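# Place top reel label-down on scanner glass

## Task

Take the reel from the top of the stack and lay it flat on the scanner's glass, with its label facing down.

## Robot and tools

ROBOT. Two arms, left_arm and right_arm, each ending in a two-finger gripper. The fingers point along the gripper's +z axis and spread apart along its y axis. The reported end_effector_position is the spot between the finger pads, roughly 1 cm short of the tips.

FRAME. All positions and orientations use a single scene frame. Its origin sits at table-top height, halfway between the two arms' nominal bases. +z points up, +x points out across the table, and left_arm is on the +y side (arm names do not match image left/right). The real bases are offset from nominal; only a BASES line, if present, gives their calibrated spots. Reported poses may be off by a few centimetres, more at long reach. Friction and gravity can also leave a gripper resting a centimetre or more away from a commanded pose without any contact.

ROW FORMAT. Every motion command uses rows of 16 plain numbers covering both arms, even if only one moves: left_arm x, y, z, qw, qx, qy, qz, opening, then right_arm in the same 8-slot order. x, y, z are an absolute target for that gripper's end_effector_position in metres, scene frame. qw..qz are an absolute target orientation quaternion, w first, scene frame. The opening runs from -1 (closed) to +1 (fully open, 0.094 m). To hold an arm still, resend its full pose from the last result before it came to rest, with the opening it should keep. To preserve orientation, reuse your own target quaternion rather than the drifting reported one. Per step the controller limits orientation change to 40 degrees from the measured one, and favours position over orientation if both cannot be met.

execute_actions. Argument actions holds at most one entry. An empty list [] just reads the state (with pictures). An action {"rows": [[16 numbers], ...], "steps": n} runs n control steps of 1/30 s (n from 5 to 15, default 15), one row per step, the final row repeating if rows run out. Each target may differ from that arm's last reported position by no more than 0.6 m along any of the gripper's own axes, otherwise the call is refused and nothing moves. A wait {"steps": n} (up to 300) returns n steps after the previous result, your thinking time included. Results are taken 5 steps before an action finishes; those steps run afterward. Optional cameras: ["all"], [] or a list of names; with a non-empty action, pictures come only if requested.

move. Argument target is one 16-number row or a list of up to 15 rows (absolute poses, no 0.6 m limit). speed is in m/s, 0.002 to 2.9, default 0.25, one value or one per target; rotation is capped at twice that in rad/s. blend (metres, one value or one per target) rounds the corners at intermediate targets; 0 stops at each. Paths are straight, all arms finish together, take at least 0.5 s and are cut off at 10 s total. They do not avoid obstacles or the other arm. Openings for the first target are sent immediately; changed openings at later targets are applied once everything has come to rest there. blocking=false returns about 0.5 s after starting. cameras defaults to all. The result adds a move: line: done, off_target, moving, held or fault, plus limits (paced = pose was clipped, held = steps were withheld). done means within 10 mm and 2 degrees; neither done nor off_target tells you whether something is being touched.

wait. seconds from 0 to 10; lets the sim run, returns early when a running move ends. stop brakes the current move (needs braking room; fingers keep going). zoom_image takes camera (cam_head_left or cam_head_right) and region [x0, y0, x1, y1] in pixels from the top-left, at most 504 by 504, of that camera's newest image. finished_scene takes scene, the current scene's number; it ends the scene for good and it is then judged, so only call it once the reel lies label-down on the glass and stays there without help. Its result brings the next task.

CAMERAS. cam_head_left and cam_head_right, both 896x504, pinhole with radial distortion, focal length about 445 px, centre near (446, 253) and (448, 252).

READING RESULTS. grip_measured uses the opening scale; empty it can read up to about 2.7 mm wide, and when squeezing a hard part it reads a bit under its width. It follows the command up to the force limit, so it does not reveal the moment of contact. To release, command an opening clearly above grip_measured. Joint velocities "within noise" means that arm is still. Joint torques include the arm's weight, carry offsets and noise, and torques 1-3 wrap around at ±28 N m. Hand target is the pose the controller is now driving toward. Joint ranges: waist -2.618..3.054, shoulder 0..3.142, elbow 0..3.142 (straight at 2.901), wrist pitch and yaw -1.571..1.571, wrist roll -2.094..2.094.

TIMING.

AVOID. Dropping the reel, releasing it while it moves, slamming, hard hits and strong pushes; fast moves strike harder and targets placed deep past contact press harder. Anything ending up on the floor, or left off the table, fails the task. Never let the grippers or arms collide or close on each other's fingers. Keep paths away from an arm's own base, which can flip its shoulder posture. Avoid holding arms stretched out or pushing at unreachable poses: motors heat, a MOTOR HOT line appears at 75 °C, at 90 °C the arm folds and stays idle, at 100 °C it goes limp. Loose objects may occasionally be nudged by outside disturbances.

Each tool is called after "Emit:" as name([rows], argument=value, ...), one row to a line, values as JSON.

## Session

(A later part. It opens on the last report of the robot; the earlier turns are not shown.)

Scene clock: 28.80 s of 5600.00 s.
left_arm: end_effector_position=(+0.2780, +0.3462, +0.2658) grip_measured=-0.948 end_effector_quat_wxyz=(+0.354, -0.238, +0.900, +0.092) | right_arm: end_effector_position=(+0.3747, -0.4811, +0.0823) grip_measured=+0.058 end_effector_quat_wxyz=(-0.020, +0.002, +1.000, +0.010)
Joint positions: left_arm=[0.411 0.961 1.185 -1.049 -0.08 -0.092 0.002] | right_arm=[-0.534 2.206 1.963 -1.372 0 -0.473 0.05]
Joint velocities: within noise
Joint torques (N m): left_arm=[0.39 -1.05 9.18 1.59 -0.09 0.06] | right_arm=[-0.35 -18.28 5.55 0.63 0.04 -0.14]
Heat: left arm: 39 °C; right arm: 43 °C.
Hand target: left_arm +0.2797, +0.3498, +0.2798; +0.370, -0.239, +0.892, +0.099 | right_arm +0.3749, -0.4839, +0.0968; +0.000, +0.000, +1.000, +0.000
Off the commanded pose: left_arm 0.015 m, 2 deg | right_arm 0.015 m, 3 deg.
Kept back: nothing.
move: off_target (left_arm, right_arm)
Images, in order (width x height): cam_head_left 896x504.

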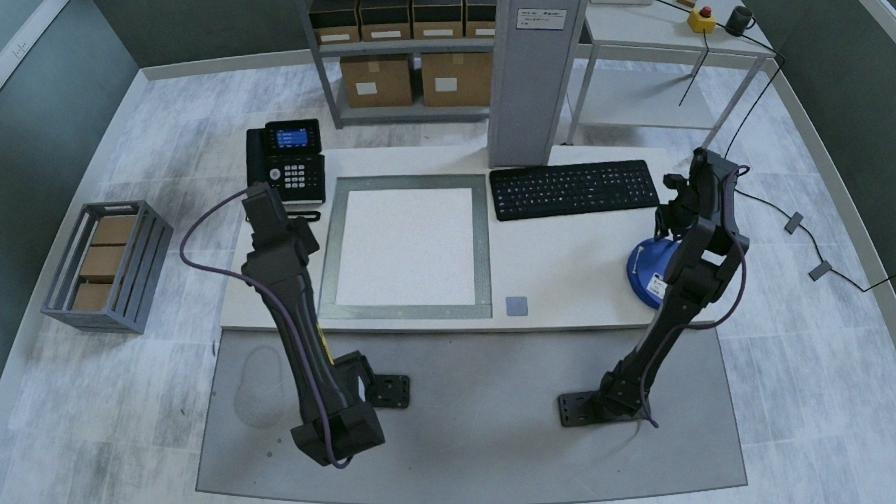

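Emit:
move([
  [0.28,0.35,0.28,0.370,-0.239,0.892,0.099,-0.95,0.360,-0.484,0.093,0,0,1,0,0.06],
], speed=0.04, cameras=["cam_head_left"])

Emit:
zoom_image(camera="cam_head_left", region=[610, 190, 730, 310])

Scene clock: 29.77 s of 5600.00 s.
left_arm: end_effector_position=(+0.2780, +0.3462, +0.2658) grip_measured=-0.948 end_effector_quat_wxyz=(+0.354, -0.238, +0.900, +0.092) | right_arm: end_effector_position=(+0.3608, -0.4811, +0.0796) grip_measured=+0.058 end_effector_quat_wxyz=(-0.017, +0.003, +1.000, +0.009)
Joint positions: left_arm=[0.411 0.961 1.185 -1.049 -0.08 -0.092 0.002] | right_arm=[-0.55 2.145 1.856 -1.321 0 -0.488 0.05]
Joint velocities: within noise
Joint torques (N m): left_arm=[0.39 -1.05 9.18 1.59 -0.09 0.06] | right_arm=[-0.53 -17.55 5.52 0.65 0.02 -0.13]
Heat: left arm: 39 °C; right arm: 43 °C.
Hand target: left_arm +0.2797, +0.3498, +0.2798; +0.370, -0.239, +0.892, +0.099 | right_arm +0.3599, -0.4840, +0.0929; +0.000, +0.000, +1.000, +0.000
Off the commanded pose: left_arm 0.015 m, 2 deg | right_arm 0.014 m, 2 deg.
Kept back: nothing.
move: off_target (left_arm, right_arm)
Images, in order (width x height): cam_head_left 896x504.

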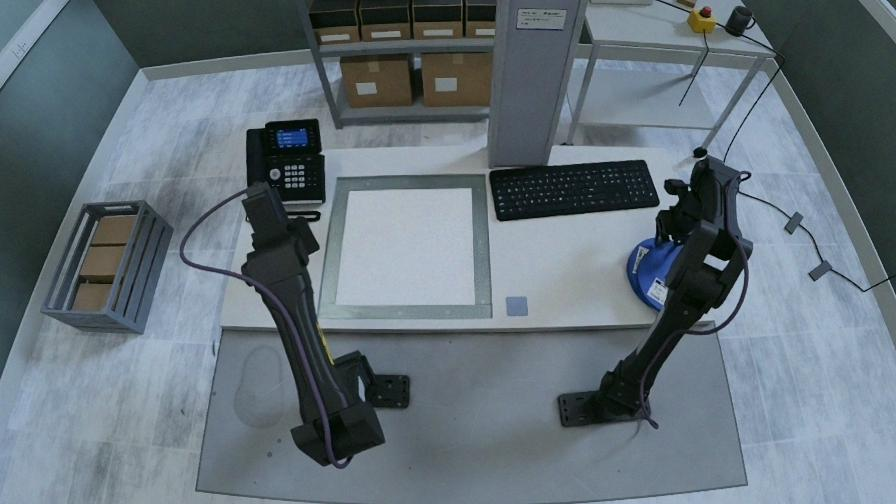

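Scaled by 4.200 from the camera's 896x504 image, which has a finer 1280x720 frame.

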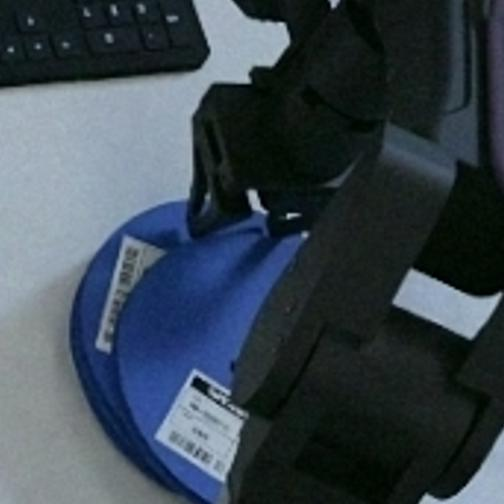

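Emit:
move([
  [0.28,0.35,0.28,0.370,-0.239,0.892,0.099,-0.95,0.342,-0.484,0.092,0,0,1,0,0.06],
], speed=0.04, cameras=["cam_head_left"])

Emit:
zoom_image(camera="cam_head_left", region=[610, 190, 740, 350])

Scene clock: 30.77 s of 5600.00 s.
left_arm: end_effector_position=(+0.2780, +0.3462, +0.2658) grip_measured=-0.948 end_effector_quat_wxyz=(+0.354, -0.238, +0.900, +0.092) | right_arm: end_effector_position=(+0.3418, -0.4809, +0.0787) grip_measured=+0.058 end_effector_quat_wxyz=(-0.019, +0.003, +1.000, +0.011)
Joint positions: left_arm=[0.411 0.961 1.185 -1.049 -0.08 -0.092 0.002] | right_arm=[-0.573 2.079 1.751 -1.286 -0.001 -0.51 0.05]
Joint velocities: within noise
Joint torques (N m): left_arm=[0.38 -1.05 9.18 1.59 -0.09 0.06] | right_arm=[-0.5 -16.95 5.53 0.67 0.01 -0.15]
Heat: left arm: 39 °C; right arm: 44 °C.
Hand target: left_arm +0.2797, +0.3498, +0.2798; +0.370, -0.239, +0.892, +0.099 | right_arm +0.3419, -0.4839, +0.0918; +0.000, +0.000, +1.000, +0.000
Off the commanded pose: left_arm 0.015 m, 2 deg | right_arm 0.014 m, 3 deg.
Kept back: nothing.
move: off_target (left_arm, right_arm)
Images, in order (width x height): cam_head_left 896x504.

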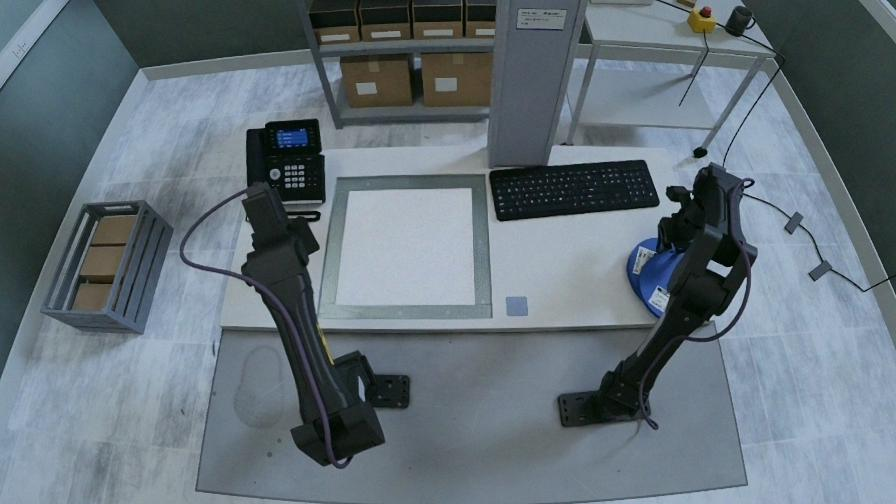

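Scaled by 3.150 from the camera's 896x504 image, which has a finer 1280x720 frame.

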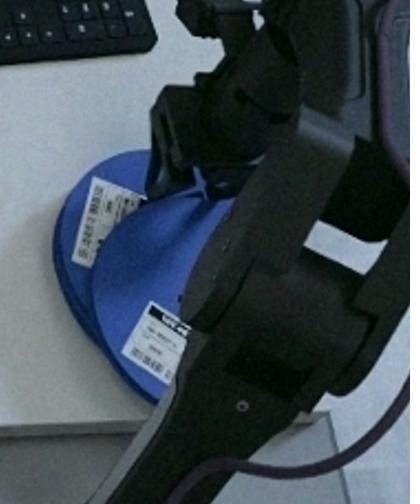

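Emit:
move([
  [0.28,0.35,0.28,0.370,-0.239,0.892,0.099,-0.95,0.355,-0.482,0.13,0,0,1,0,0.06],
  [0.28,0.35,0.28,0.370,-0.239,0.892,0.099,-0.95,0.32,-0.47,0.24,0,0,1,0,-0.45],
  [0.28,0.35,0.28,0.370,-0.239,0.892,0.099,-0.95,0.24,-0.46,0.26,0.4981,0.0755,0.8627,-0.0436,-0.45],
], speed=0.2, blend=0.01, cameras=["all"])

Emit:
zoom_image(camera="cam_head_left", region=[600, 190, 740, 350])

Scene clock: 36.57 s of 5600.00 s.
left_arm: end_effector_position=(+0.2780, +0.3462, +0.2658) grip_measured=-0.948 end_effector_quat_wxyz=(+0.354, -0.238, +0.900, +0.092) | right_arm: end_effector_position=(+0.2390, -0.4626, +0.2550) grip_measured=-0.448 end_effector_quat_wxyz=(+0.485, +0.080, +0.870, -0.044)
Joint positions: left_arm=[0.411 0.961 1.185 -1.049 -0.08 -0.092 0.002] | right_arm=[-1.096 0.979 0.976 -0.753 -0.699 -0.544 0.026]
Joint velocities: within noise
Joint torques (N m): left_arm=[0.39 -1.05 9.18 1.58 -0.09 0.06] | right_arm=[-0.28 -3.4 6.8 2.17 -0.6 0.06]
Heat: left arm: 39 °C; right arm: 43 °C.
Hand target: left_arm +0.2797, +0.3498, +0.2799; +0.370, -0.239, +0.892, +0.099 | right_arm +0.2399, -0.4599, +0.2599; +0.498, +0.075, +0.863, -0.043
Off the commanded pose: left_arm 0.015 m, 2 deg | right_arm 0.006 m, 2 deg.
Kept back: nothing.
move: off_target (left_arm); blend cut to 0 m at target 2; target 2's new opening was sent with right_arm's hand 0.005 m and 12 deg from that target

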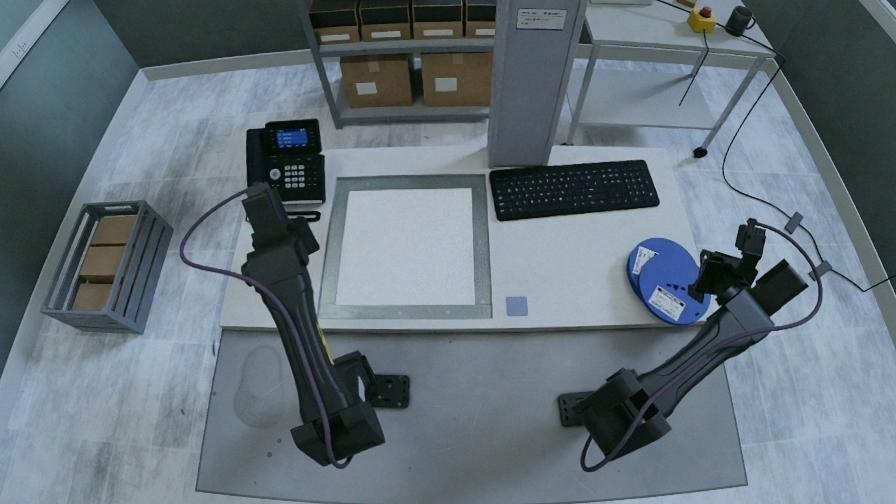

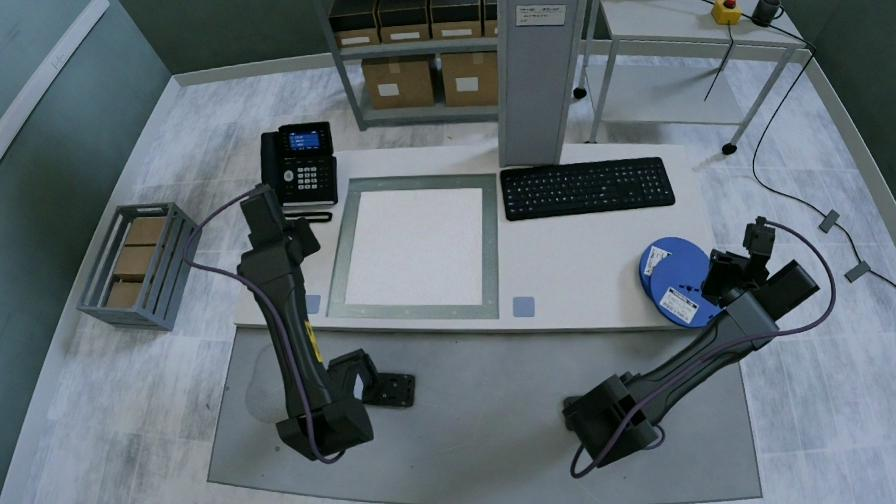

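Scaled by 3.150 from the camera's 896x504 image, which has a finer 1280x720 frame.

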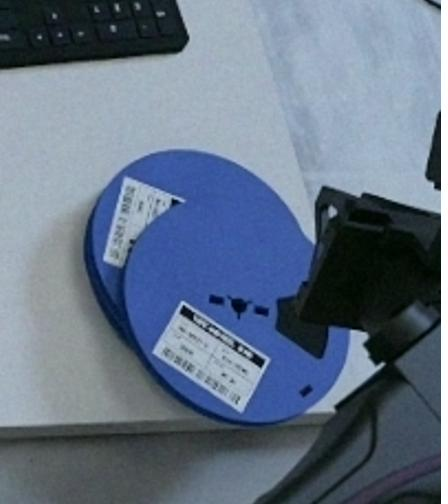

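Emit:
move([
  [0.28,0.35,0.28,0.370,-0.239,0.892,0.099,-0.95,0.145,-0.461,0.20,0.5255,0.5255,0.4731,0.4731,-0.45],
], speed=0.25, cameras=["cam_head_left"])

Emit:
zoom_image(camera="cam_head_left", region=[580, 220, 740, 420])

Scene clock: 41.03 s of 5600.00 s.
left_arm: end_effector_position=(+0.2780, +0.3462, +0.2658) grip_measured=-0.948 end_effector_quat_wxyz=(+0.354, -0.238, +0.900, +0.092) | right_arm: end_effector_position=(+0.1463, -0.4588, +0.1888) grip_measured=-0.448 end_effector_quat_wxyz=(+0.492, +0.576, +0.473, +0.450)
Joint positions: left_arm=[0.411 0.961 1.185 -1.049 -0.08 -0.092 0.002] | right_arm=[-1.855 1.361 0.657 -1.524 -1.43 -0.608 0.026]
Joint velocities: within noise
Joint torques (N m): left_arm=[0.39 -1.06 9.17 1.59 -0.09 0.06] | right_arm=[-0.5 -3.28 4.88 -0.87 -1.29 -1.1]
Heat: left arm: 39 °C; right arm: 41 °C.
Hand target: left_arm +0.2797, +0.3498, +0.2799; +0.370, -0.239, +0.892, +0.099 | right_arm +0.1457, -0.4620, +0.1991; +0.525, +0.560, +0.468, +0.438
Off the commanded pose: left_arm 0.015 m, 2 deg | right_arm 0.012 m, 7 deg.
joint sent to its limit (right arm) — joint 4 (wrist pitch), lower limit.
Kept back: nothing.
move: off_target (left_arm, right_arm)
Images, in order (width x height): cam_head_left 896x504.

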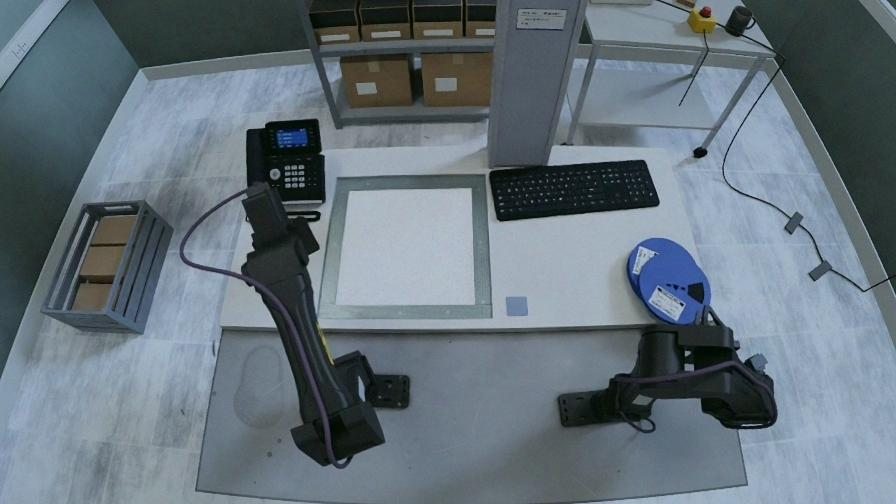

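Scaled by 2.520 from the camera's 896x504 image, which has a finer 1280x720 frame.

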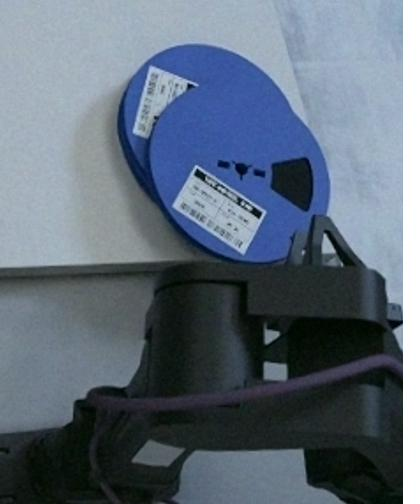

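Emit:
move([
  [0.28,0.35,0.28,0.370,-0.239,0.892,0.099,-0.95,0.17,-0.54,0.26,0.6124,0.3536,0.6124,-0.3536,-0.45],
  [0.28,0.35,0.28,0.370,-0.239,0.892,0.099,-0.95,0.20,-0.608,0.26,0.6124,0.3536,0.6124,-0.3536,-0.45],
  [0.28,0.35,0.28,0.370,-0.239,0.892,0.099,-0.95,0.20,-0.608,0.26,0.683,0.683,0.183,0.183,-0.45],
], speed=0.35, cameras=["cam_head_left"])

Scene clock: 47.63 s of 5600.00 s.
left_arm: end_effector_position=(+0.2780, +0.3462, +0.2658) grip_measured=-0.948 end_effector_quat_wxyz=(+0.354, -0.238, +0.900, +0.092) | right_arm: end_effector_position=(+0.1989, -0.6043, +0.2448) grip_measured=-0.448 end_effector_quat_wxyz=(+0.670, +0.695, +0.190, +0.178)
Joint positions: left_arm=[0.411 0.961 1.185 -1.049 -0.08 -0.092 0.002] | right_arm=[-1.048 1.044 0.429 0.576 0.051 1.565 0.026]
Joint velocities: within noise
Joint torques (N m): left_arm=[0.39 -1.05 9.2 1.59 -0.09 0.05] | right_arm=[-0.17 -2.52 9.96 2.61 0.03 -0.03]
Heat: left arm: 40 °C; right arm: 40 °C.
Hand target: left_arm +0.2797, +0.3498, +0.2799; +0.370, -0.239, +0.892, +0.099 | right_arm +0.1997, -0.6075, +0.2598; +0.683, +0.683, +0.183, +0.183
Off the commanded pose: left_arm 0.015 m, 2 deg | right_arm 0.016 m, 2 deg.
Kept back: nothing.
move: off_target (left_arm, right_arm)
Images, in order (width x height): cam_head_left 896x504.

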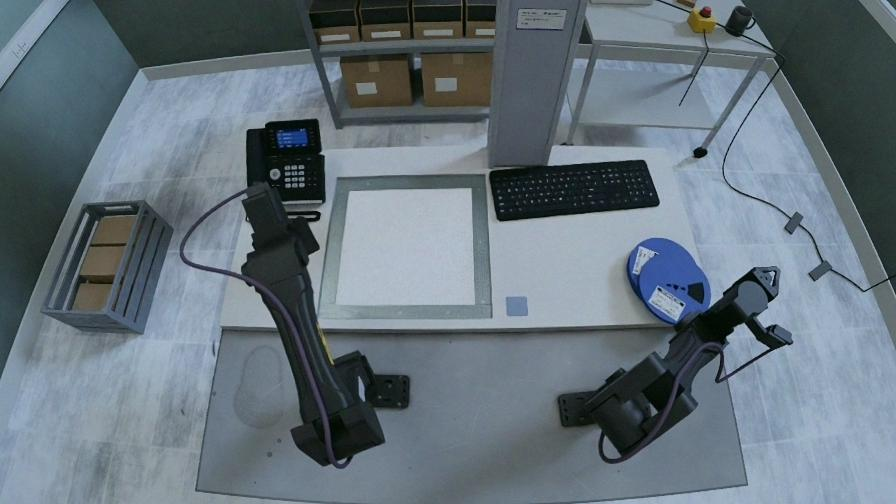

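Emit:
move([
  [0.28,0.35,0.28,0.370,-0.239,0.892,0.099,-0.95,0.19,-0.545,0.24,0.6124,0.6124,0.3536,0.3536,-0.45],
  [0.28,0.35,0.28,0.370,-0.239,0.892,0.099,-0.95,0.145,-0.461,0.18,0.5255,0.5255,0.4731,0.4731,-0.45],
], speed=0.3, cameras=["cam_head_left"])

Emit:
zoom_image(camera="cam_head_left", region=[580, 220, 740, 420])

Scene clock: 50.20 s of 5600.00 s.
left_arm: end_effector_position=(+0.2780, +0.3462, +0.2658) grip_measured=-0.948 end_effector_quat_wxyz=(+0.354, -0.238, +0.900, +0.092) | right_arm: end_effector_position=(+0.1466, -0.4651, +0.1808) grip_measured=-0.448 end_effector_quat_wxyz=(+0.558, +0.560, +0.434, +0.432)
Joint positions: left_arm=[0.411 0.961 1.185 -1.049 -0.08 -0.092 0.002] | right_arm=[-1.855 0.859 0.079 0.672 -1.546 1.463 0.026]
Joint velocities: within noise
Joint torques (N m): left_arm=[0.39 -1.05 9.18 1.59 -0.09 0.06] | right_arm=[-0.47 -1.16 6 1.7 -0.26 -0.03]
Heat: left arm: 40 °C; right arm: 39 °C.
Hand target: left_arm +0.2797, +0.3498, +0.2799; +0.370, -0.239, +0.892, +0.099 | right_arm +0.1466, -0.4617, +0.1799; +0.557, +0.558, +0.435, +0.435
Off the commanded pose: left_arm 0.015 m, 2 deg | right_arm 0.004 m, 8 deg.
joint sent to its limit (right arm) — joint 5 (wrist yaw), lower limit.
Kept back: nothing.
move: off_target (left_arm, right_arm)
Images, in order (width x height): cam_head_left 896x504.

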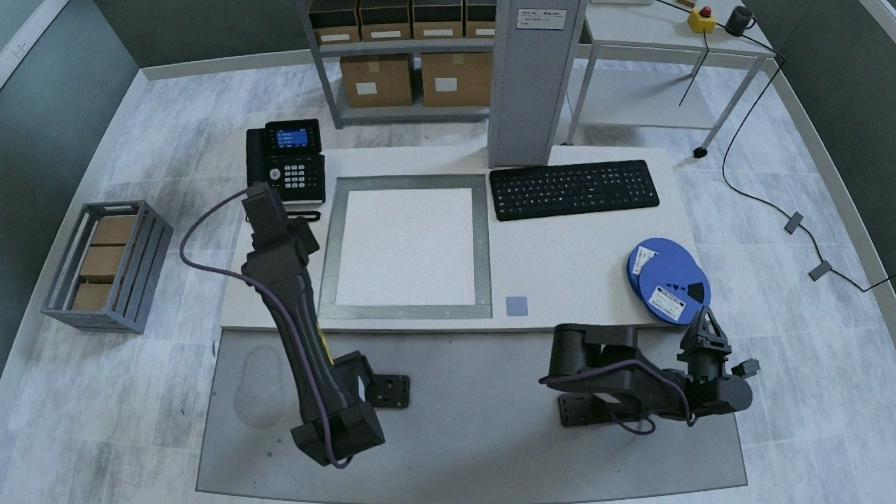

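Scaled by 2.520 from the camera's 896x504 image, which has a finer 1280x720 frame.

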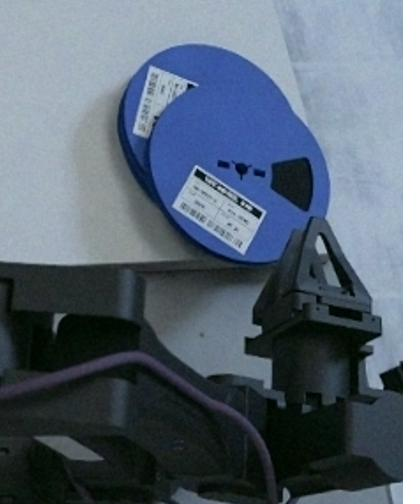

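Emit:
move([
  [0.28,0.35,0.28,0.370,-0.239,0.892,0.099,-0.95,0.140,-0.455,0.13,0.5495,0.5495,0.445,0.445,-0.45],
  [0.28,0.35,0.28,0.370,-0.239,0.892,0.099,-0.95,0.138,-0.453,0.085,0.5495,0.5495,0.445,0.445,-0.45],
], speed=0.12, cameras=["cam_head_left"])

Emit:
zoom_image(camera="cam_head_left", region=[600, 220, 760, 420])

Scene clock: 55.17 s of 5600.00 s.
left_arm: end_effector_position=(+0.2780, +0.3462, +0.2658) grip_measured=-0.948 end_effector_quat_wxyz=(+0.354, -0.238, +0.900, +0.092) | right_arm: end_effector_position=(+0.1411, -0.4573, +0.0838) grip_measured=-0.448 end_effector_quat_wxyz=(+0.565, +0.572, +0.426, +0.415)
Joint positions: left_arm=[0.411 0.961 1.185 -1.049 -0.08 -0.092 0.002] | right_arm=[-1.911 1.469 0.004 0.521 -1.549 0.618 0.026]
Joint velocities: left_arm=[within noise] | right_arm=[-0.012 -0.002 0.017 -0.066 -0.007 -0.183 0]
Joint torques (N m): left_arm=[0.39 -1.05 9.18 1.59 -0.09 0.06] | right_arm=[-0.46 -3.1 3.18 1.12 -0.74 -0.14]
Heat: left arm: 40 °C; right arm: 38 °C.
Hand target: left_arm +0.2797, +0.3498, +0.2799; +0.370, -0.239, +0.892, +0.099 | right_arm +0.1409, -0.4552, +0.0845; +0.566, +0.571, +0.422, +0.419
Off the commanded pose: left_arm 0.015 m, 2 deg | right_arm 0.005 m, 5 deg.
joint sent to its limit (right arm) — joint 5 (wrist yaw), lower limit.
Kept back: nothing.
move: off_target (left_arm, right_arm)
Images, in order (width x height): cam_head_left 896x504.

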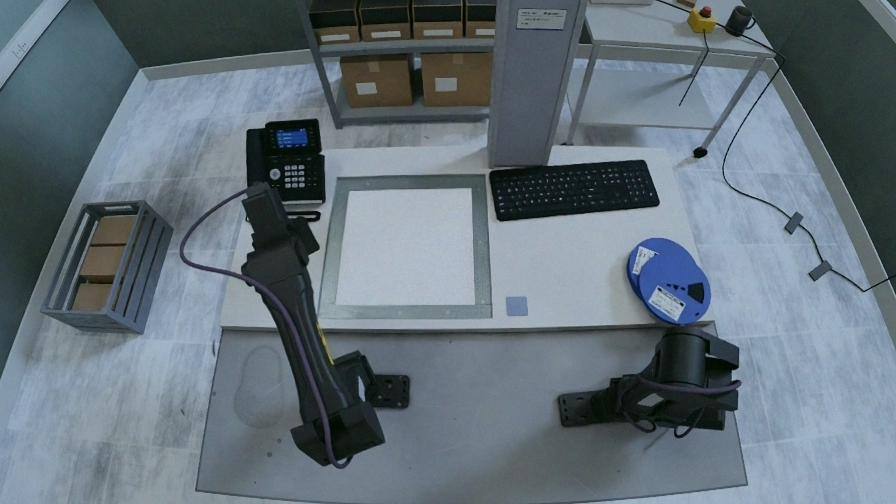

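Scaled by 2.520 from the camera's 896x504 image, which has a finer 1280x720 frame.

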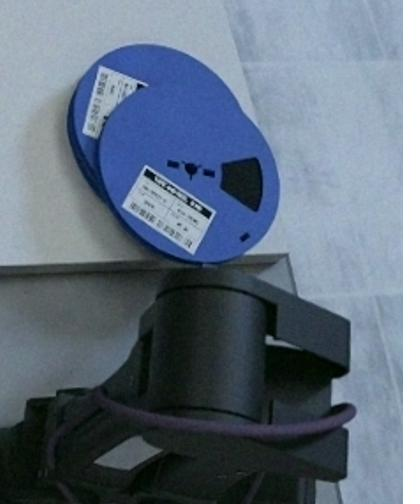

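Emit:
move([
  [0.28,0.35,0.28,0.370,-0.239,0.892,0.099,-0.95,0.148,-0.455,0.072,0.5495,0.5495,0.445,0.445,-0.45],
], speed=0.05, cameras=["cam_head_right"])

Emit:
zoom_image(camera="cam_head_right", region=[600, 220, 760, 420])

Scene clock: 56.90 s of 5600.00 s.
left_arm: end_effector_position=(+0.2780, +0.3462, +0.2658) grip_measured=-0.948 end_effector_quat_wxyz=(+0.354, -0.238, +0.900, +0.092) | right_arm: end_effector_position=(+0.1480, -0.4550, +0.0713) grip_measured=-0.448 end_effector_quat_wxyz=(+0.552, +0.563, +0.437, +0.433)
Joint positions: left_arm=[0.411 0.961 1.185 -1.049 -0.08 -0.092 0.002] | right_arm=[-1.863 1.633 0.041 0.524 -1.551 0.508 0.026]
Joint velocities: within noise
Joint torques (N m): left_arm=[0.38 -1.05 9.18 1.59 -0.09 0.06] | right_arm=[0.61 -2.37 3 1.24 -0.74 -0.13]
Heat: left arm: 40 °C; right arm: 38 °C.
Hand target: left_arm +0.2797, +0.3498, +0.2799; +0.370, -0.239, +0.892, +0.099 | right_arm +0.1488, -0.4552, +0.0720; +0.552, +0.557, +0.440, +0.436
Off the commanded pose: left_arm 0.015 m, 2 deg | right_arm 0.001 m, 2 deg.
joint sent to its limit (right arm) — joint 5 (wrist yaw), lower limit.
Kept back: nothing.
move: off_target (left_arm)
Images, in order (width x height): cam_head_right 896x504.

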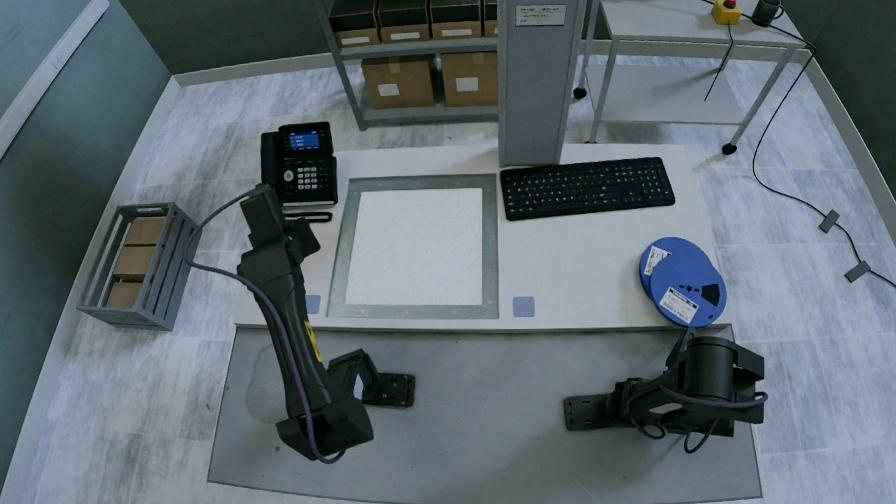

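Scaled by 2.520 from the camera's 896x504 image, which has a finer 1280x720 frame.

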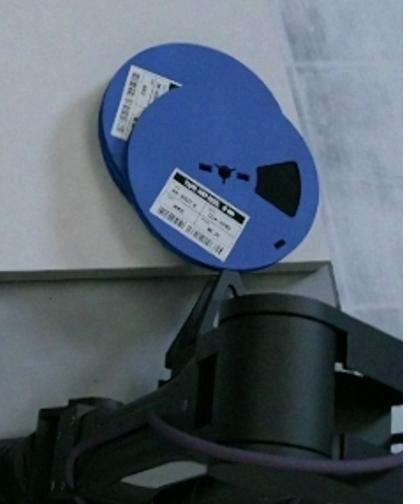

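Emit:
move([
  [0.28,0.35,0.28,0.370,-0.239,0.892,0.099,-0.95,0.160,-0.456,0.071,0.5495,0.5495,0.445,0.445,-0.45],
], speed=0.04, cameras=["cam_head_right"])

Emit:
zoom_image(camera="cam_head_right", region=[620, 220, 760, 360])

Scene clock: 57.83 s of 5600.00 s.
left_arm: end_effector_position=(+0.2780, +0.3462, +0.2658) grip_measured=-0.948 end_effector_quat_wxyz=(+0.354, -0.238, +0.900, +0.092) | right_arm: end_effector_position=(+0.1582, -0.4543, +0.0700) grip_measured=-0.448 end_effector_quat_wxyz=(+0.534, +0.551, +0.460, +0.447)
Joint positions: left_arm=[0.411 0.961 1.185 -1.049 -0.08 -0.092 0.002] | right_arm=[-1.787 1.655 0.069 0.553 -1.535 0.54 0.026]
Joint velocities: within noise
Joint torques (N m): left_arm=[0.39 -1.05 9.18 1.59 -0.09 0.06] | right_arm=[0.64 -2.58 2.88 1.45 -0.69 0.01]
Heat: left arm: 40 °C; right arm: 38 °C.
Hand target: left_arm +0.2797, +0.3498, +0.2799; +0.370, -0.239, +0.892, +0.099 | right_arm +0.1591, -0.4557, +0.0710; +0.533, +0.547, +0.462, +0.451
Off the commanded pose: left_arm 0.015 m, 2 deg | right_arm 0.003 m, 2 deg.
Kept back: nothing.
move: off_target (left_arm)
Images, in order (width x height): cam_head_right 896x504.

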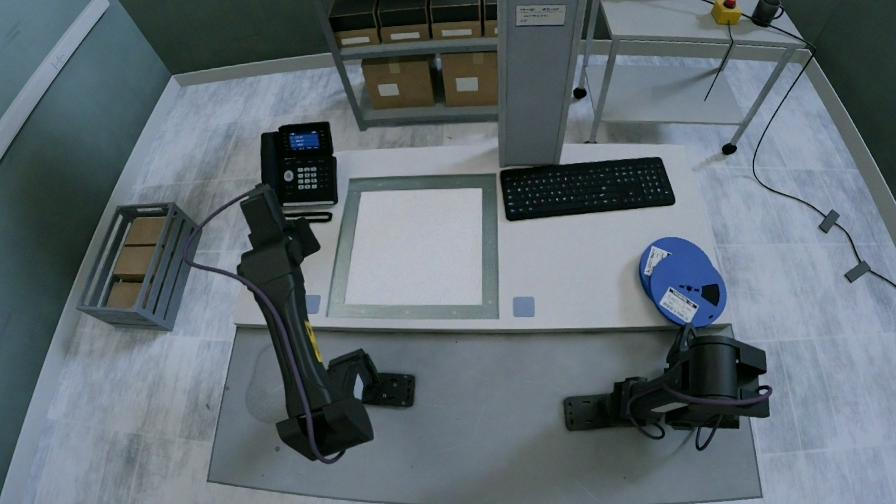

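Scaled by 3.600 from the camera's 896x504 image, which has a finer 1280x720 frame.

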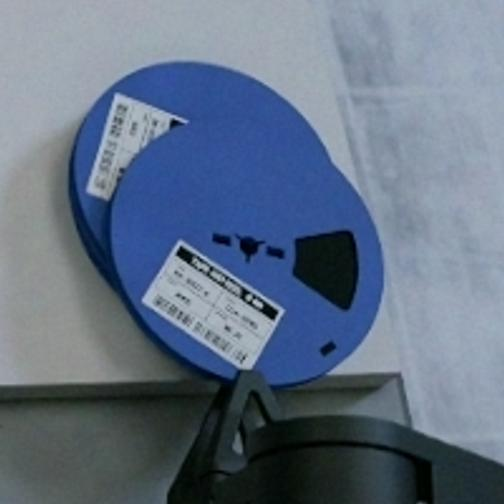

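Emit:
move(target=[0.28,0.35,0.28,0.370,-0.239,0.892,0.099,-0.95,0.168,-0.4575,0.071,0.5495,0.5495,0.445,0.445,-0.45], speed=0.04)

Emit:
zoom_image(camera="cam_head_right", region=[560, 200, 896, 504])

Scene clock: 60.53 s of 5600.00 s.
left_arm: end_effector_position=(+0.2780, +0.3462, +0.2658) grip_measured=-0.948 end_effector_quat_wxyz=(+0.354, -0.238, +0.900, +0.092) | right_arm: end_effector_position=(+0.1657, -0.4596, +0.0710) grip_measured=-0.448 end_effector_quat_wxyz=(+0.522, +0.551, +0.475, +0.445)
Joint positions: left_arm=[0.411 0.961 1.185 -1.049 -0.08 -0.092 0.002] | right_arm=[-1.728 1.672 0.06 0.769 -1.492 0.723 0.026]
Joint velocities: left_arm=[within noise] | right_arm=[-0.002 0.081 -0.061 0.403 -0.022 0.227 0]
Joint torques (N m): left_arm=[0.38 -1.05 9.18 1.59 -0.09 0.06] | right_arm=[0.68 -2.84 1.76 1.58 -0.59 0.05]
Heat: left arm: 40 °C; right arm: 38 °C.
Hand target: left_arm +0.2797, +0.3498, +0.2799; +0.370, -0.239, +0.892, +0.099 | right_arm +0.1671, -0.4574, +0.0712; +0.520, +0.550, +0.475, +0.449
Off the commanded pose: left_arm 0.015 m, 2 deg | right_arm 0.003 m, 5 deg.
Kept back: nothing.
move: off_target (left_arm, right_arm)

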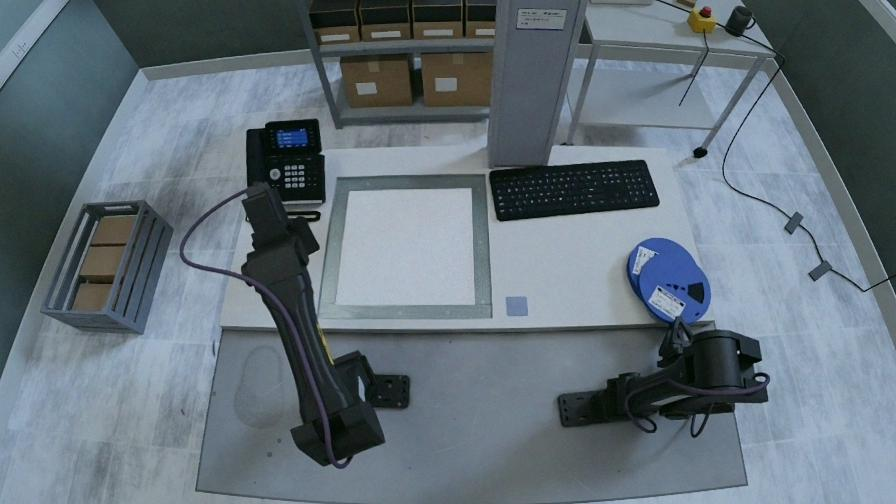

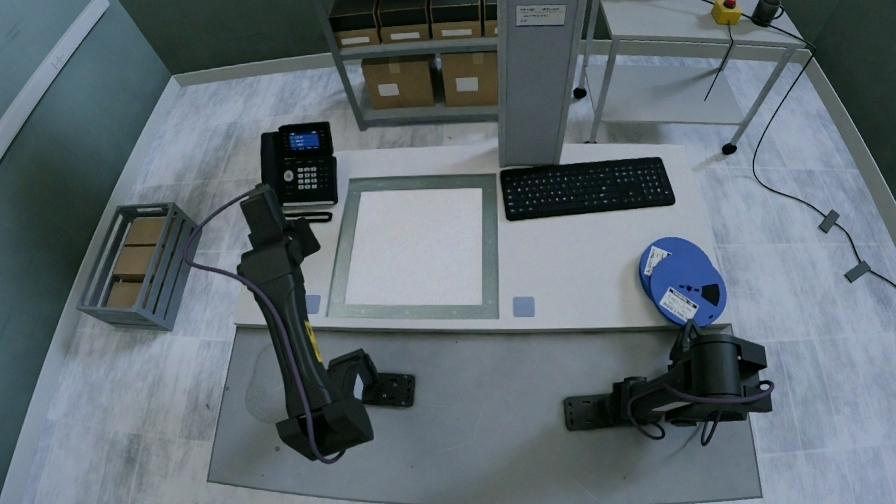

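Scaled by 1.500 from the camera's 896x504 image, which has a finer 1280x720 frame.

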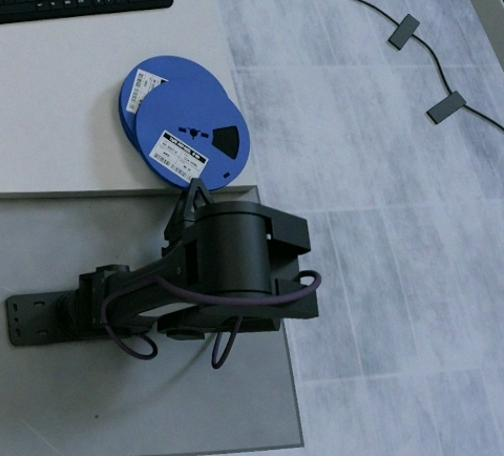

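Emit:
zoom_image(camera="cam_head_right", region=[620, 220, 760, 360])

Emit:
execute_actions(actions=[], cameras=[])

Scaled by 3.600 from the camera's 896x504 image, which has a finer 1280x720 frame.

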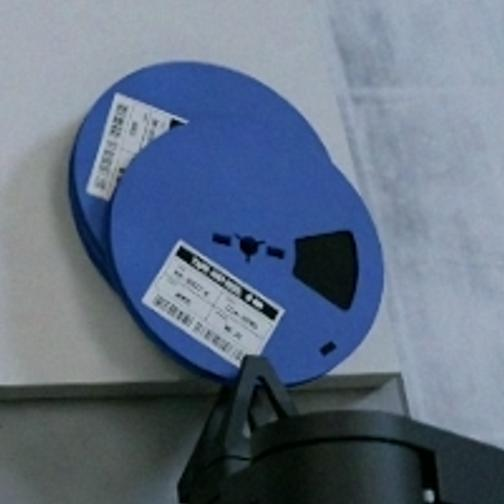

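Scene clock: 60.87 s of 5600.00 s.
left_arm: end_effector_position=(+0.2780, +0.3462, +0.2658) grip_measured=-0.948 end_effector_quat_wxyz=(+0.354, -0.238, +0.900, +0.092) | right_arm: end_effector_position=(+0.1655, -0.4610, +0.0718) grip_measured=-0.448 end_effector_quat_wxyz=(+0.524, +0.551, +0.475, +0.443)
Joint positions: left_arm=[0.411 0.961 1.185 -1.049 -0.08 -0.092 0.002] | right_arm=[-1.728 1.677 0.055 0.812 -1.489 0.752 0.026]
Joint velocities: within noise
Joint torques (N m): left_arm=[0.39 -1.05 9.18 1.58 -0.09 0.06] | right_arm=[0.61 -2.91 1.61 1.66 -0.61 0]
Heat: left arm: 40 °C; right arm: 38 °C.
Hand target: left_arm +0.2797, +0.3498, +0.2799; +0.370, -0.239, +0.892, +0.099 | right_arm +0.1671, -0.4573, +0.0712; +0.520, +0.550, +0.475, +0.449
Off the commanded pose: left_arm 0.015 m, 2 deg | right_arm 0.004 m, 5 deg.
Steps of this call (1-10: nothing new was sent). Readings (end_effector_position of left_arm | right_arm):
1: (+0.2780, +0.3462, +0.2658) | (+0.1657, -0.4595, +0.0711)
2: (+0.2780, +0.3462, +0.2658) | (+0.1657, -0.4596, +0.0711)
4: (+0.2780, +0.3462, +0.2658) | (+0.1656, -0.4600, +0.0715)
8: (+0.2780, +0.3462, +0.2658) | (+0.1655, -0.4608, +0.0718)
10: the state above
No camera images: "cameras" was empty.

Emit:
move(target=[0.28,0.35,0.28,0.370,-0.239,0.892,0.099,-0.95,0.175,-0.460,0.0705,0.525,0.551,0.475,0.443,-0.45], speed=0.04, cameras=["cam_head_right"])

Emit:
zoom_image(camera="cam_head_right", region=[620, 220, 760, 360])

Emit:
zoom_image(camera="cam_head_right", region=[660, 280, 740, 360])

Scene clock: 61.80 s of 5600.00 s.
left_arm: end_effector_position=(+0.2780, +0.3462, +0.2658) grip_measured=-0.948 end_effector_quat_wxyz=(+0.354, -0.238, +0.900, +0.092) | right_arm: end_effector_position=(+0.1733, -0.4615, +0.0701) grip_measured=-0.448 end_effector_quat_wxyz=(+0.515, +0.554, +0.484, +0.441)
Joint positions: left_arm=[0.411 0.961 1.185 -1.049 -0.08 -0.092 0.002] | right_arm=[-1.673 1.722 0.038 0.993 -1.443 0.874 0.026]
Joint velocities: left_arm=[within noise] | right_arm=[0.012 0.159 -0.027 0.535 0.037 0.154 -0.001]
Joint torques (N m): left_arm=[0.39 -1.05 9.18 1.59 -0.09 0.06] | right_arm=[0.7 -3.19 1.42 1.73 -0.49 0.06]
Heat: left arm: 40 °C; right arm: 38 °C.
Hand target: left_arm +0.2797, +0.3498, +0.2799; +0.370, -0.239, +0.892, +0.099 | right_arm +0.1745, -0.4599, +0.0707; +0.515, +0.552, +0.484, +0.443
Off the commanded pose: left_arm 0.015 m, 2 deg | right_arm 0.002 m, 2 deg.
Kept back: nothing.
move: off_target (left_arm)
Images, in order (width x height): cam_head_right 896x504.

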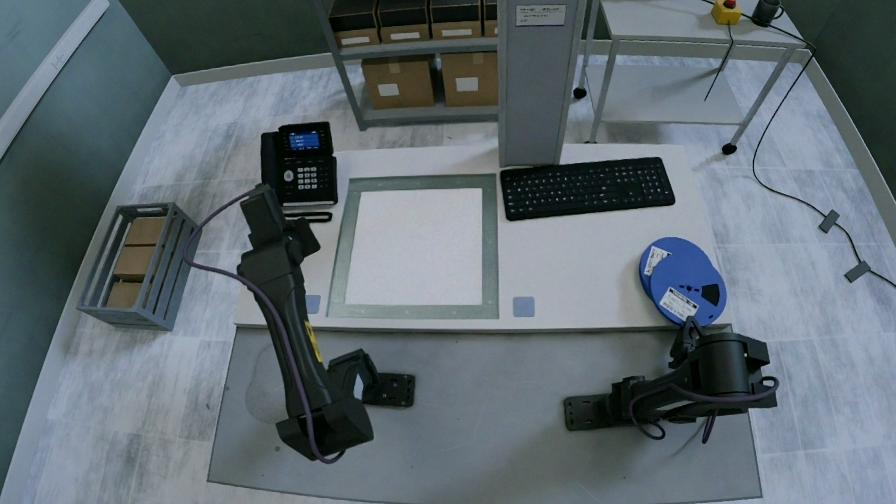

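Scaled by 3.600 from the camera's 896x504 image, which has a finer 1280x720 frame.

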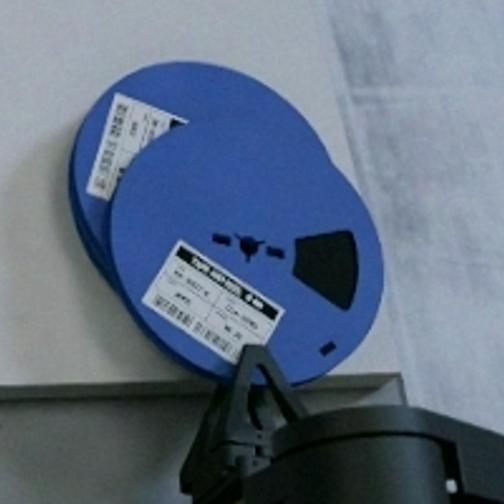

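Scaled by 6.300 from the camera's 896x504 image, which has a finer 1280x720 frame.

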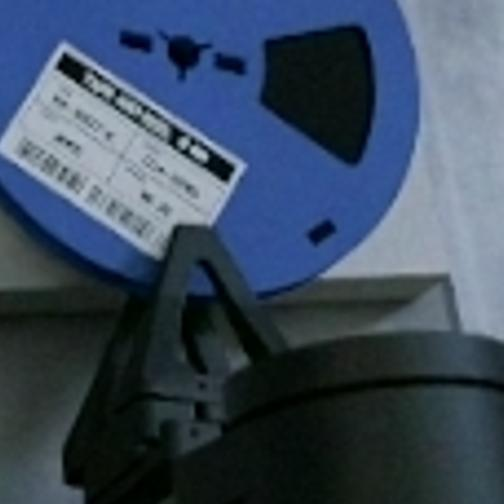

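Emit:
move([
  [0.28,0.35,0.28,0.370,-0.239,0.892,0.099,-0.95,0.1745,-0.4605,0.0705,0.515,0.554,0.484,0.441,-0.65],
  [0.28,0.35,0.28,0.370,-0.239,0.892,0.099,-0.95,0.1745,-0.4605,0.0705,0.515,0.554,0.484,0.441,-0.72],
], speed=0.04, cameras=[])

Emit:
zoom_image(camera="cam_head_right", region=[620, 220, 760, 360])

Scene clock: 64.03 s of 5600.00 s.
left_arm: end_effector_position=(+0.2780, +0.3462, +0.2658) grip_measured=-0.948 end_effector_quat_wxyz=(+0.354, -0.238, +0.900, +0.092) | right_arm: end_effector_position=(+0.1728, -0.4645, +0.0707) grip_measured=-0.714 end_effector_quat_wxyz=(+0.519, +0.555, +0.484, +0.434)
Joint positions: left_arm=[0.411 0.961 1.185 -1.049 -0.08 -0.092 0.002] | right_arm=[-1.673 1.731 0.035 1.041 -1.43 0.9 0.013]
Joint velocities: within noise
Joint torques (N m): left_arm=[0.38 -1.06 9.18 1.59 -0.09 0.06] | right_arm=[0.66 -4.03 1.5 1.68 -0.52 -0.01]
Heat: left arm: 40 °C; right arm: 38 °C.
Hand target: left_arm +0.2797, +0.3498, +0.2799; +0.370, -0.239, +0.892, +0.099 | right_arm +0.1744, -0.4606, +0.0705; +0.515, +0.554, +0.484, +0.441
Off the commanded pose: left_arm 0.015 m, 2 deg | right_arm 0.004 m, 1 deg.
Kept back: nothing.
move: off_target (left_arm)
No camera images: "cameras" was empty.

Scaled by 3.600 from the camera's 896x504 image, which has a finer 1280x720 frame.

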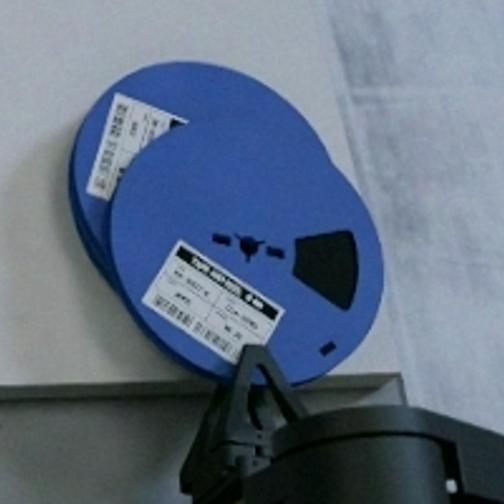

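Emit:
move([
  [0.28,0.35,0.28,0.370,-0.239,0.892,0.099,-0.95,0.1735,-0.463,0.0705,0.517,0.555,0.484,0.438,-0.78],
  [0.28,0.35,0.28,0.370,-0.239,0.892,0.099,-0.95,0.1735,-0.463,0.0705,0.517,0.555,0.484,0.438,-0.97],
], speed=0.04, cameras=[])

Emit:
zoom_image(camera="cam_head_right", region=[620, 220, 760, 360])

Scene clock: 66.17 s of 5600.00 s.
left_arm: end_effector_position=(+0.2780, +0.3462, +0.2658) grip_measured=-0.948 end_effector_quat_wxyz=(+0.354, -0.238, +0.900, +0.092) | right_arm: end_effector_position=(+0.1730, -0.4638, +0.0717) grip_measured=-0.749 end_effector_quat_wxyz=(+0.520, +0.552, +0.485, +0.435)
Joint positions: left_arm=[0.411 0.961 1.185 -1.049 -0.08 -0.092 0.002] | right_arm=[-1.673 1.731 0.035 1.046 -1.437 0.902 0.012]
Joint velocities: within noise
Joint torques (N m): left_arm=[0.38 -1.06 9.18 1.59 -0.09 0.06] | right_arm=[0.21 -4 1.91 1.62 -0.41 -0.04]
Heat: left arm: 40 °C; right arm: 38 °C.
Hand target: left_arm +0.2797, +0.3498, +0.2799; +0.370, -0.239, +0.892, +0.099 | right_arm +0.1735, -0.4630, +0.0705; +0.517, +0.555, +0.484, +0.438
Off the commanded pose: left_arm 0.015 m, 2 deg | right_arm 0.002 m, 1 deg.
Kept back: nothing.
move: off_target (left_arm)
No camera images: "cameras" was empty.

Scaled by 3.600 from the camera's 896x504 image, which has a finer 1280x720 frame.

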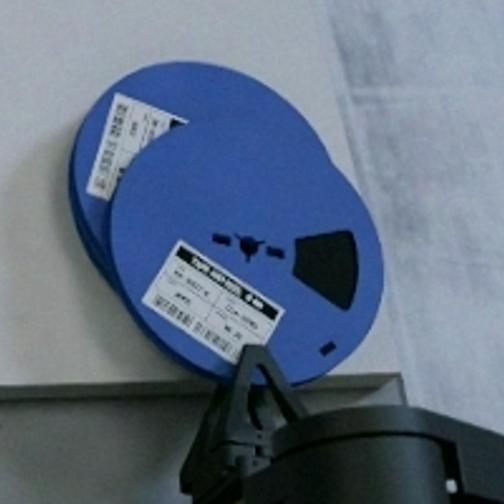

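Emit:
move(target=[0.28,0.35,0.28,0.370,-0.239,0.892,0.099,-0.95,0.1735,-0.463,0.11,0.52,0.552,0.485,0.435,-0.97], speed=0.04, cameras=["cam_head_right"])

Emit:
zoom_image(camera="cam_head_right", region=[620, 220, 760, 360])

Scene clock: 68.10 s of 5600.00 s.
left_arm: end_effector_position=(+0.2780, +0.3462, +0.2658) grip_measured=-0.948 end_effector_quat_wxyz=(+0.354, -0.238, +0.900, +0.092) | right_arm: end_effector_position=(+0.1725, -0.4617, +0.1022) grip_measured=-0.753 end_effector_quat_wxyz=(+0.515, +0.570, +0.468, +0.437)
Joint positions: left_arm=[0.411 0.961 1.185 -1.049 -0.08 -0.092 0.002] | right_arm=[-1.673 1.321 0.037 0.701 -1.412 1.011 0.012]
Joint velocities: left_arm=[within noise] | right_arm=[-0.007 -0.037 0.032 -0.227 -0.007 -0.154 0.002]
Joint torques (N m): left_arm=[0.39 -1.05 9.2 1.59 -0.09 0.06] | right_arm=[0.4 -4.07 6.43 1.66 -0.68 -0.17]
Heat: left arm: 40 °C; right arm: 37 °C.
Hand target: left_arm +0.2797, +0.3498, +0.2799; +0.370, -0.239, +0.892, +0.099 | right_arm +0.1737, -0.4629, +0.1099; +0.523, +0.551, +0.482, +0.436
Off the commanded pose: left_arm 0.015 m, 2 deg | right_arm 0.008 m, 3 deg.
Kept back: nothing.
move: off_target (left_arm, right_arm)
Images, in order (width x height): cam_head_right 896x504.

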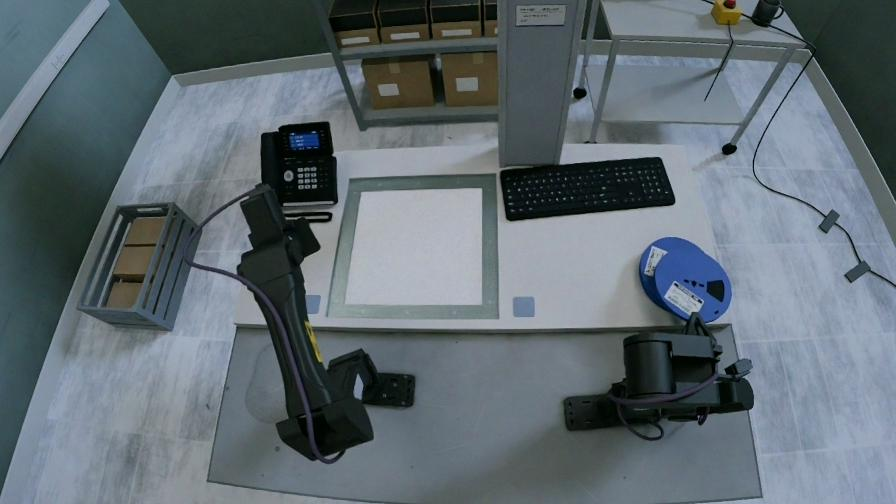

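Scaled by 3.600 from the camera's 896x504 image, which has a finer 1280x720 frame.

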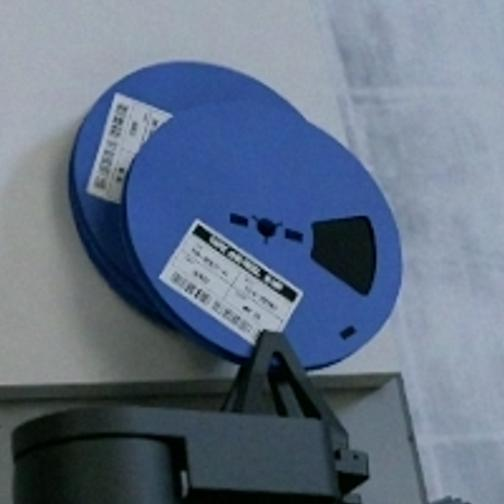

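Emit:
move([
  [0.28,0.35,0.28,0.370,-0.239,0.892,0.099,-0.95,0.178,-0.470,0.18,0.53,0.56,0.47,0.43,-0.97],
  [0.28,0.35,0.28,0.370,-0.239,0.892,0.099,-0.95,0.19,-0.49,0.27,0.583,0.583,0.400,0.400,-0.97],
], speed=0.1, blend=0.02, cameras=["cam_head_right"])

Emit:
zoom_image(camera="cam_head_right", region=[560, 180, 840, 440])

Scene clock: 70.67 s of 5600.00 s.
left_arm: end_effector_position=(+0.2780, +0.3462, +0.2658) grip_measured=-0.948 end_effector_quat_wxyz=(+0.354, -0.238, +0.900, +0.092) | right_arm: end_effector_position=(+0.1891, -0.4900, +0.2509) grip_measured=-0.753 end_effector_quat_wxyz=(+0.565, +0.601, +0.391, +0.409)
Joint positions: left_arm=[0.411 0.961 1.185 -1.049 -0.08 -0.092 0.002] | right_arm=[-1.492 0.691 0.344 0.29 -1.069 1.57 0.012]
Joint velocities: within noise
Joint torques (N m): left_arm=[0.38 -1.06 9.18 1.59 -0.09 0.06] | right_arm=[0.5 -0.88 10.91 2.22 0.05 -0.02]
Heat: left arm: 40 °C; right arm: 37 °C.
Hand target: left_arm +0.2797, +0.3498, +0.2799; +0.370, -0.239, +0.892, +0.099 | right_arm +0.1897, -0.4893, +0.2697; +0.583, +0.583, +0.400, +0.400
Off the commanded pose: left_arm 0.015 m, 2 deg | right_arm 0.019 m, 3 deg.
Kept back: nothing.
move: off_target (left_arm, right_arm)
Images, in order (width x height): cam_head_right 896x504.

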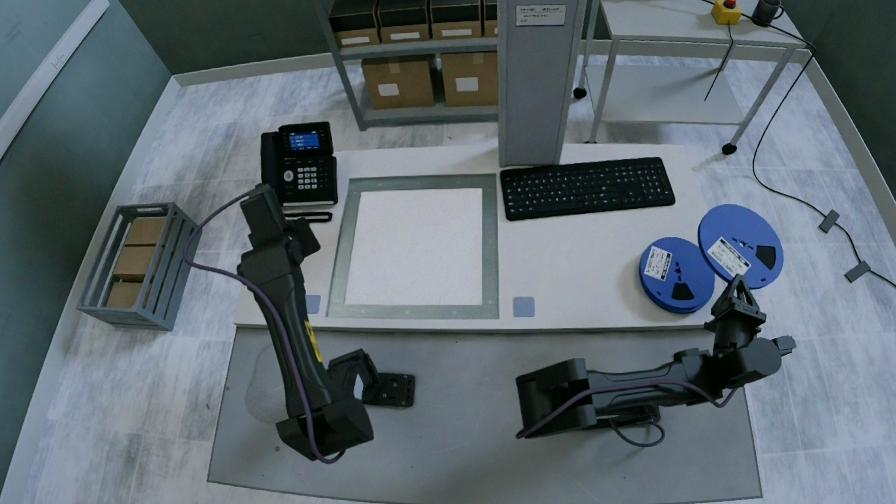

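Scaled by 1.800 from the camera's 896x504 image, which has a finer 1280x720 frame.

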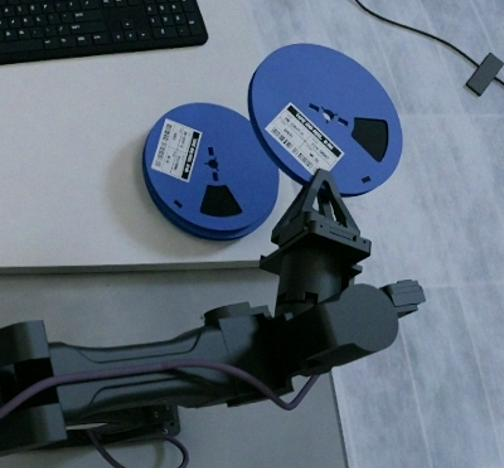

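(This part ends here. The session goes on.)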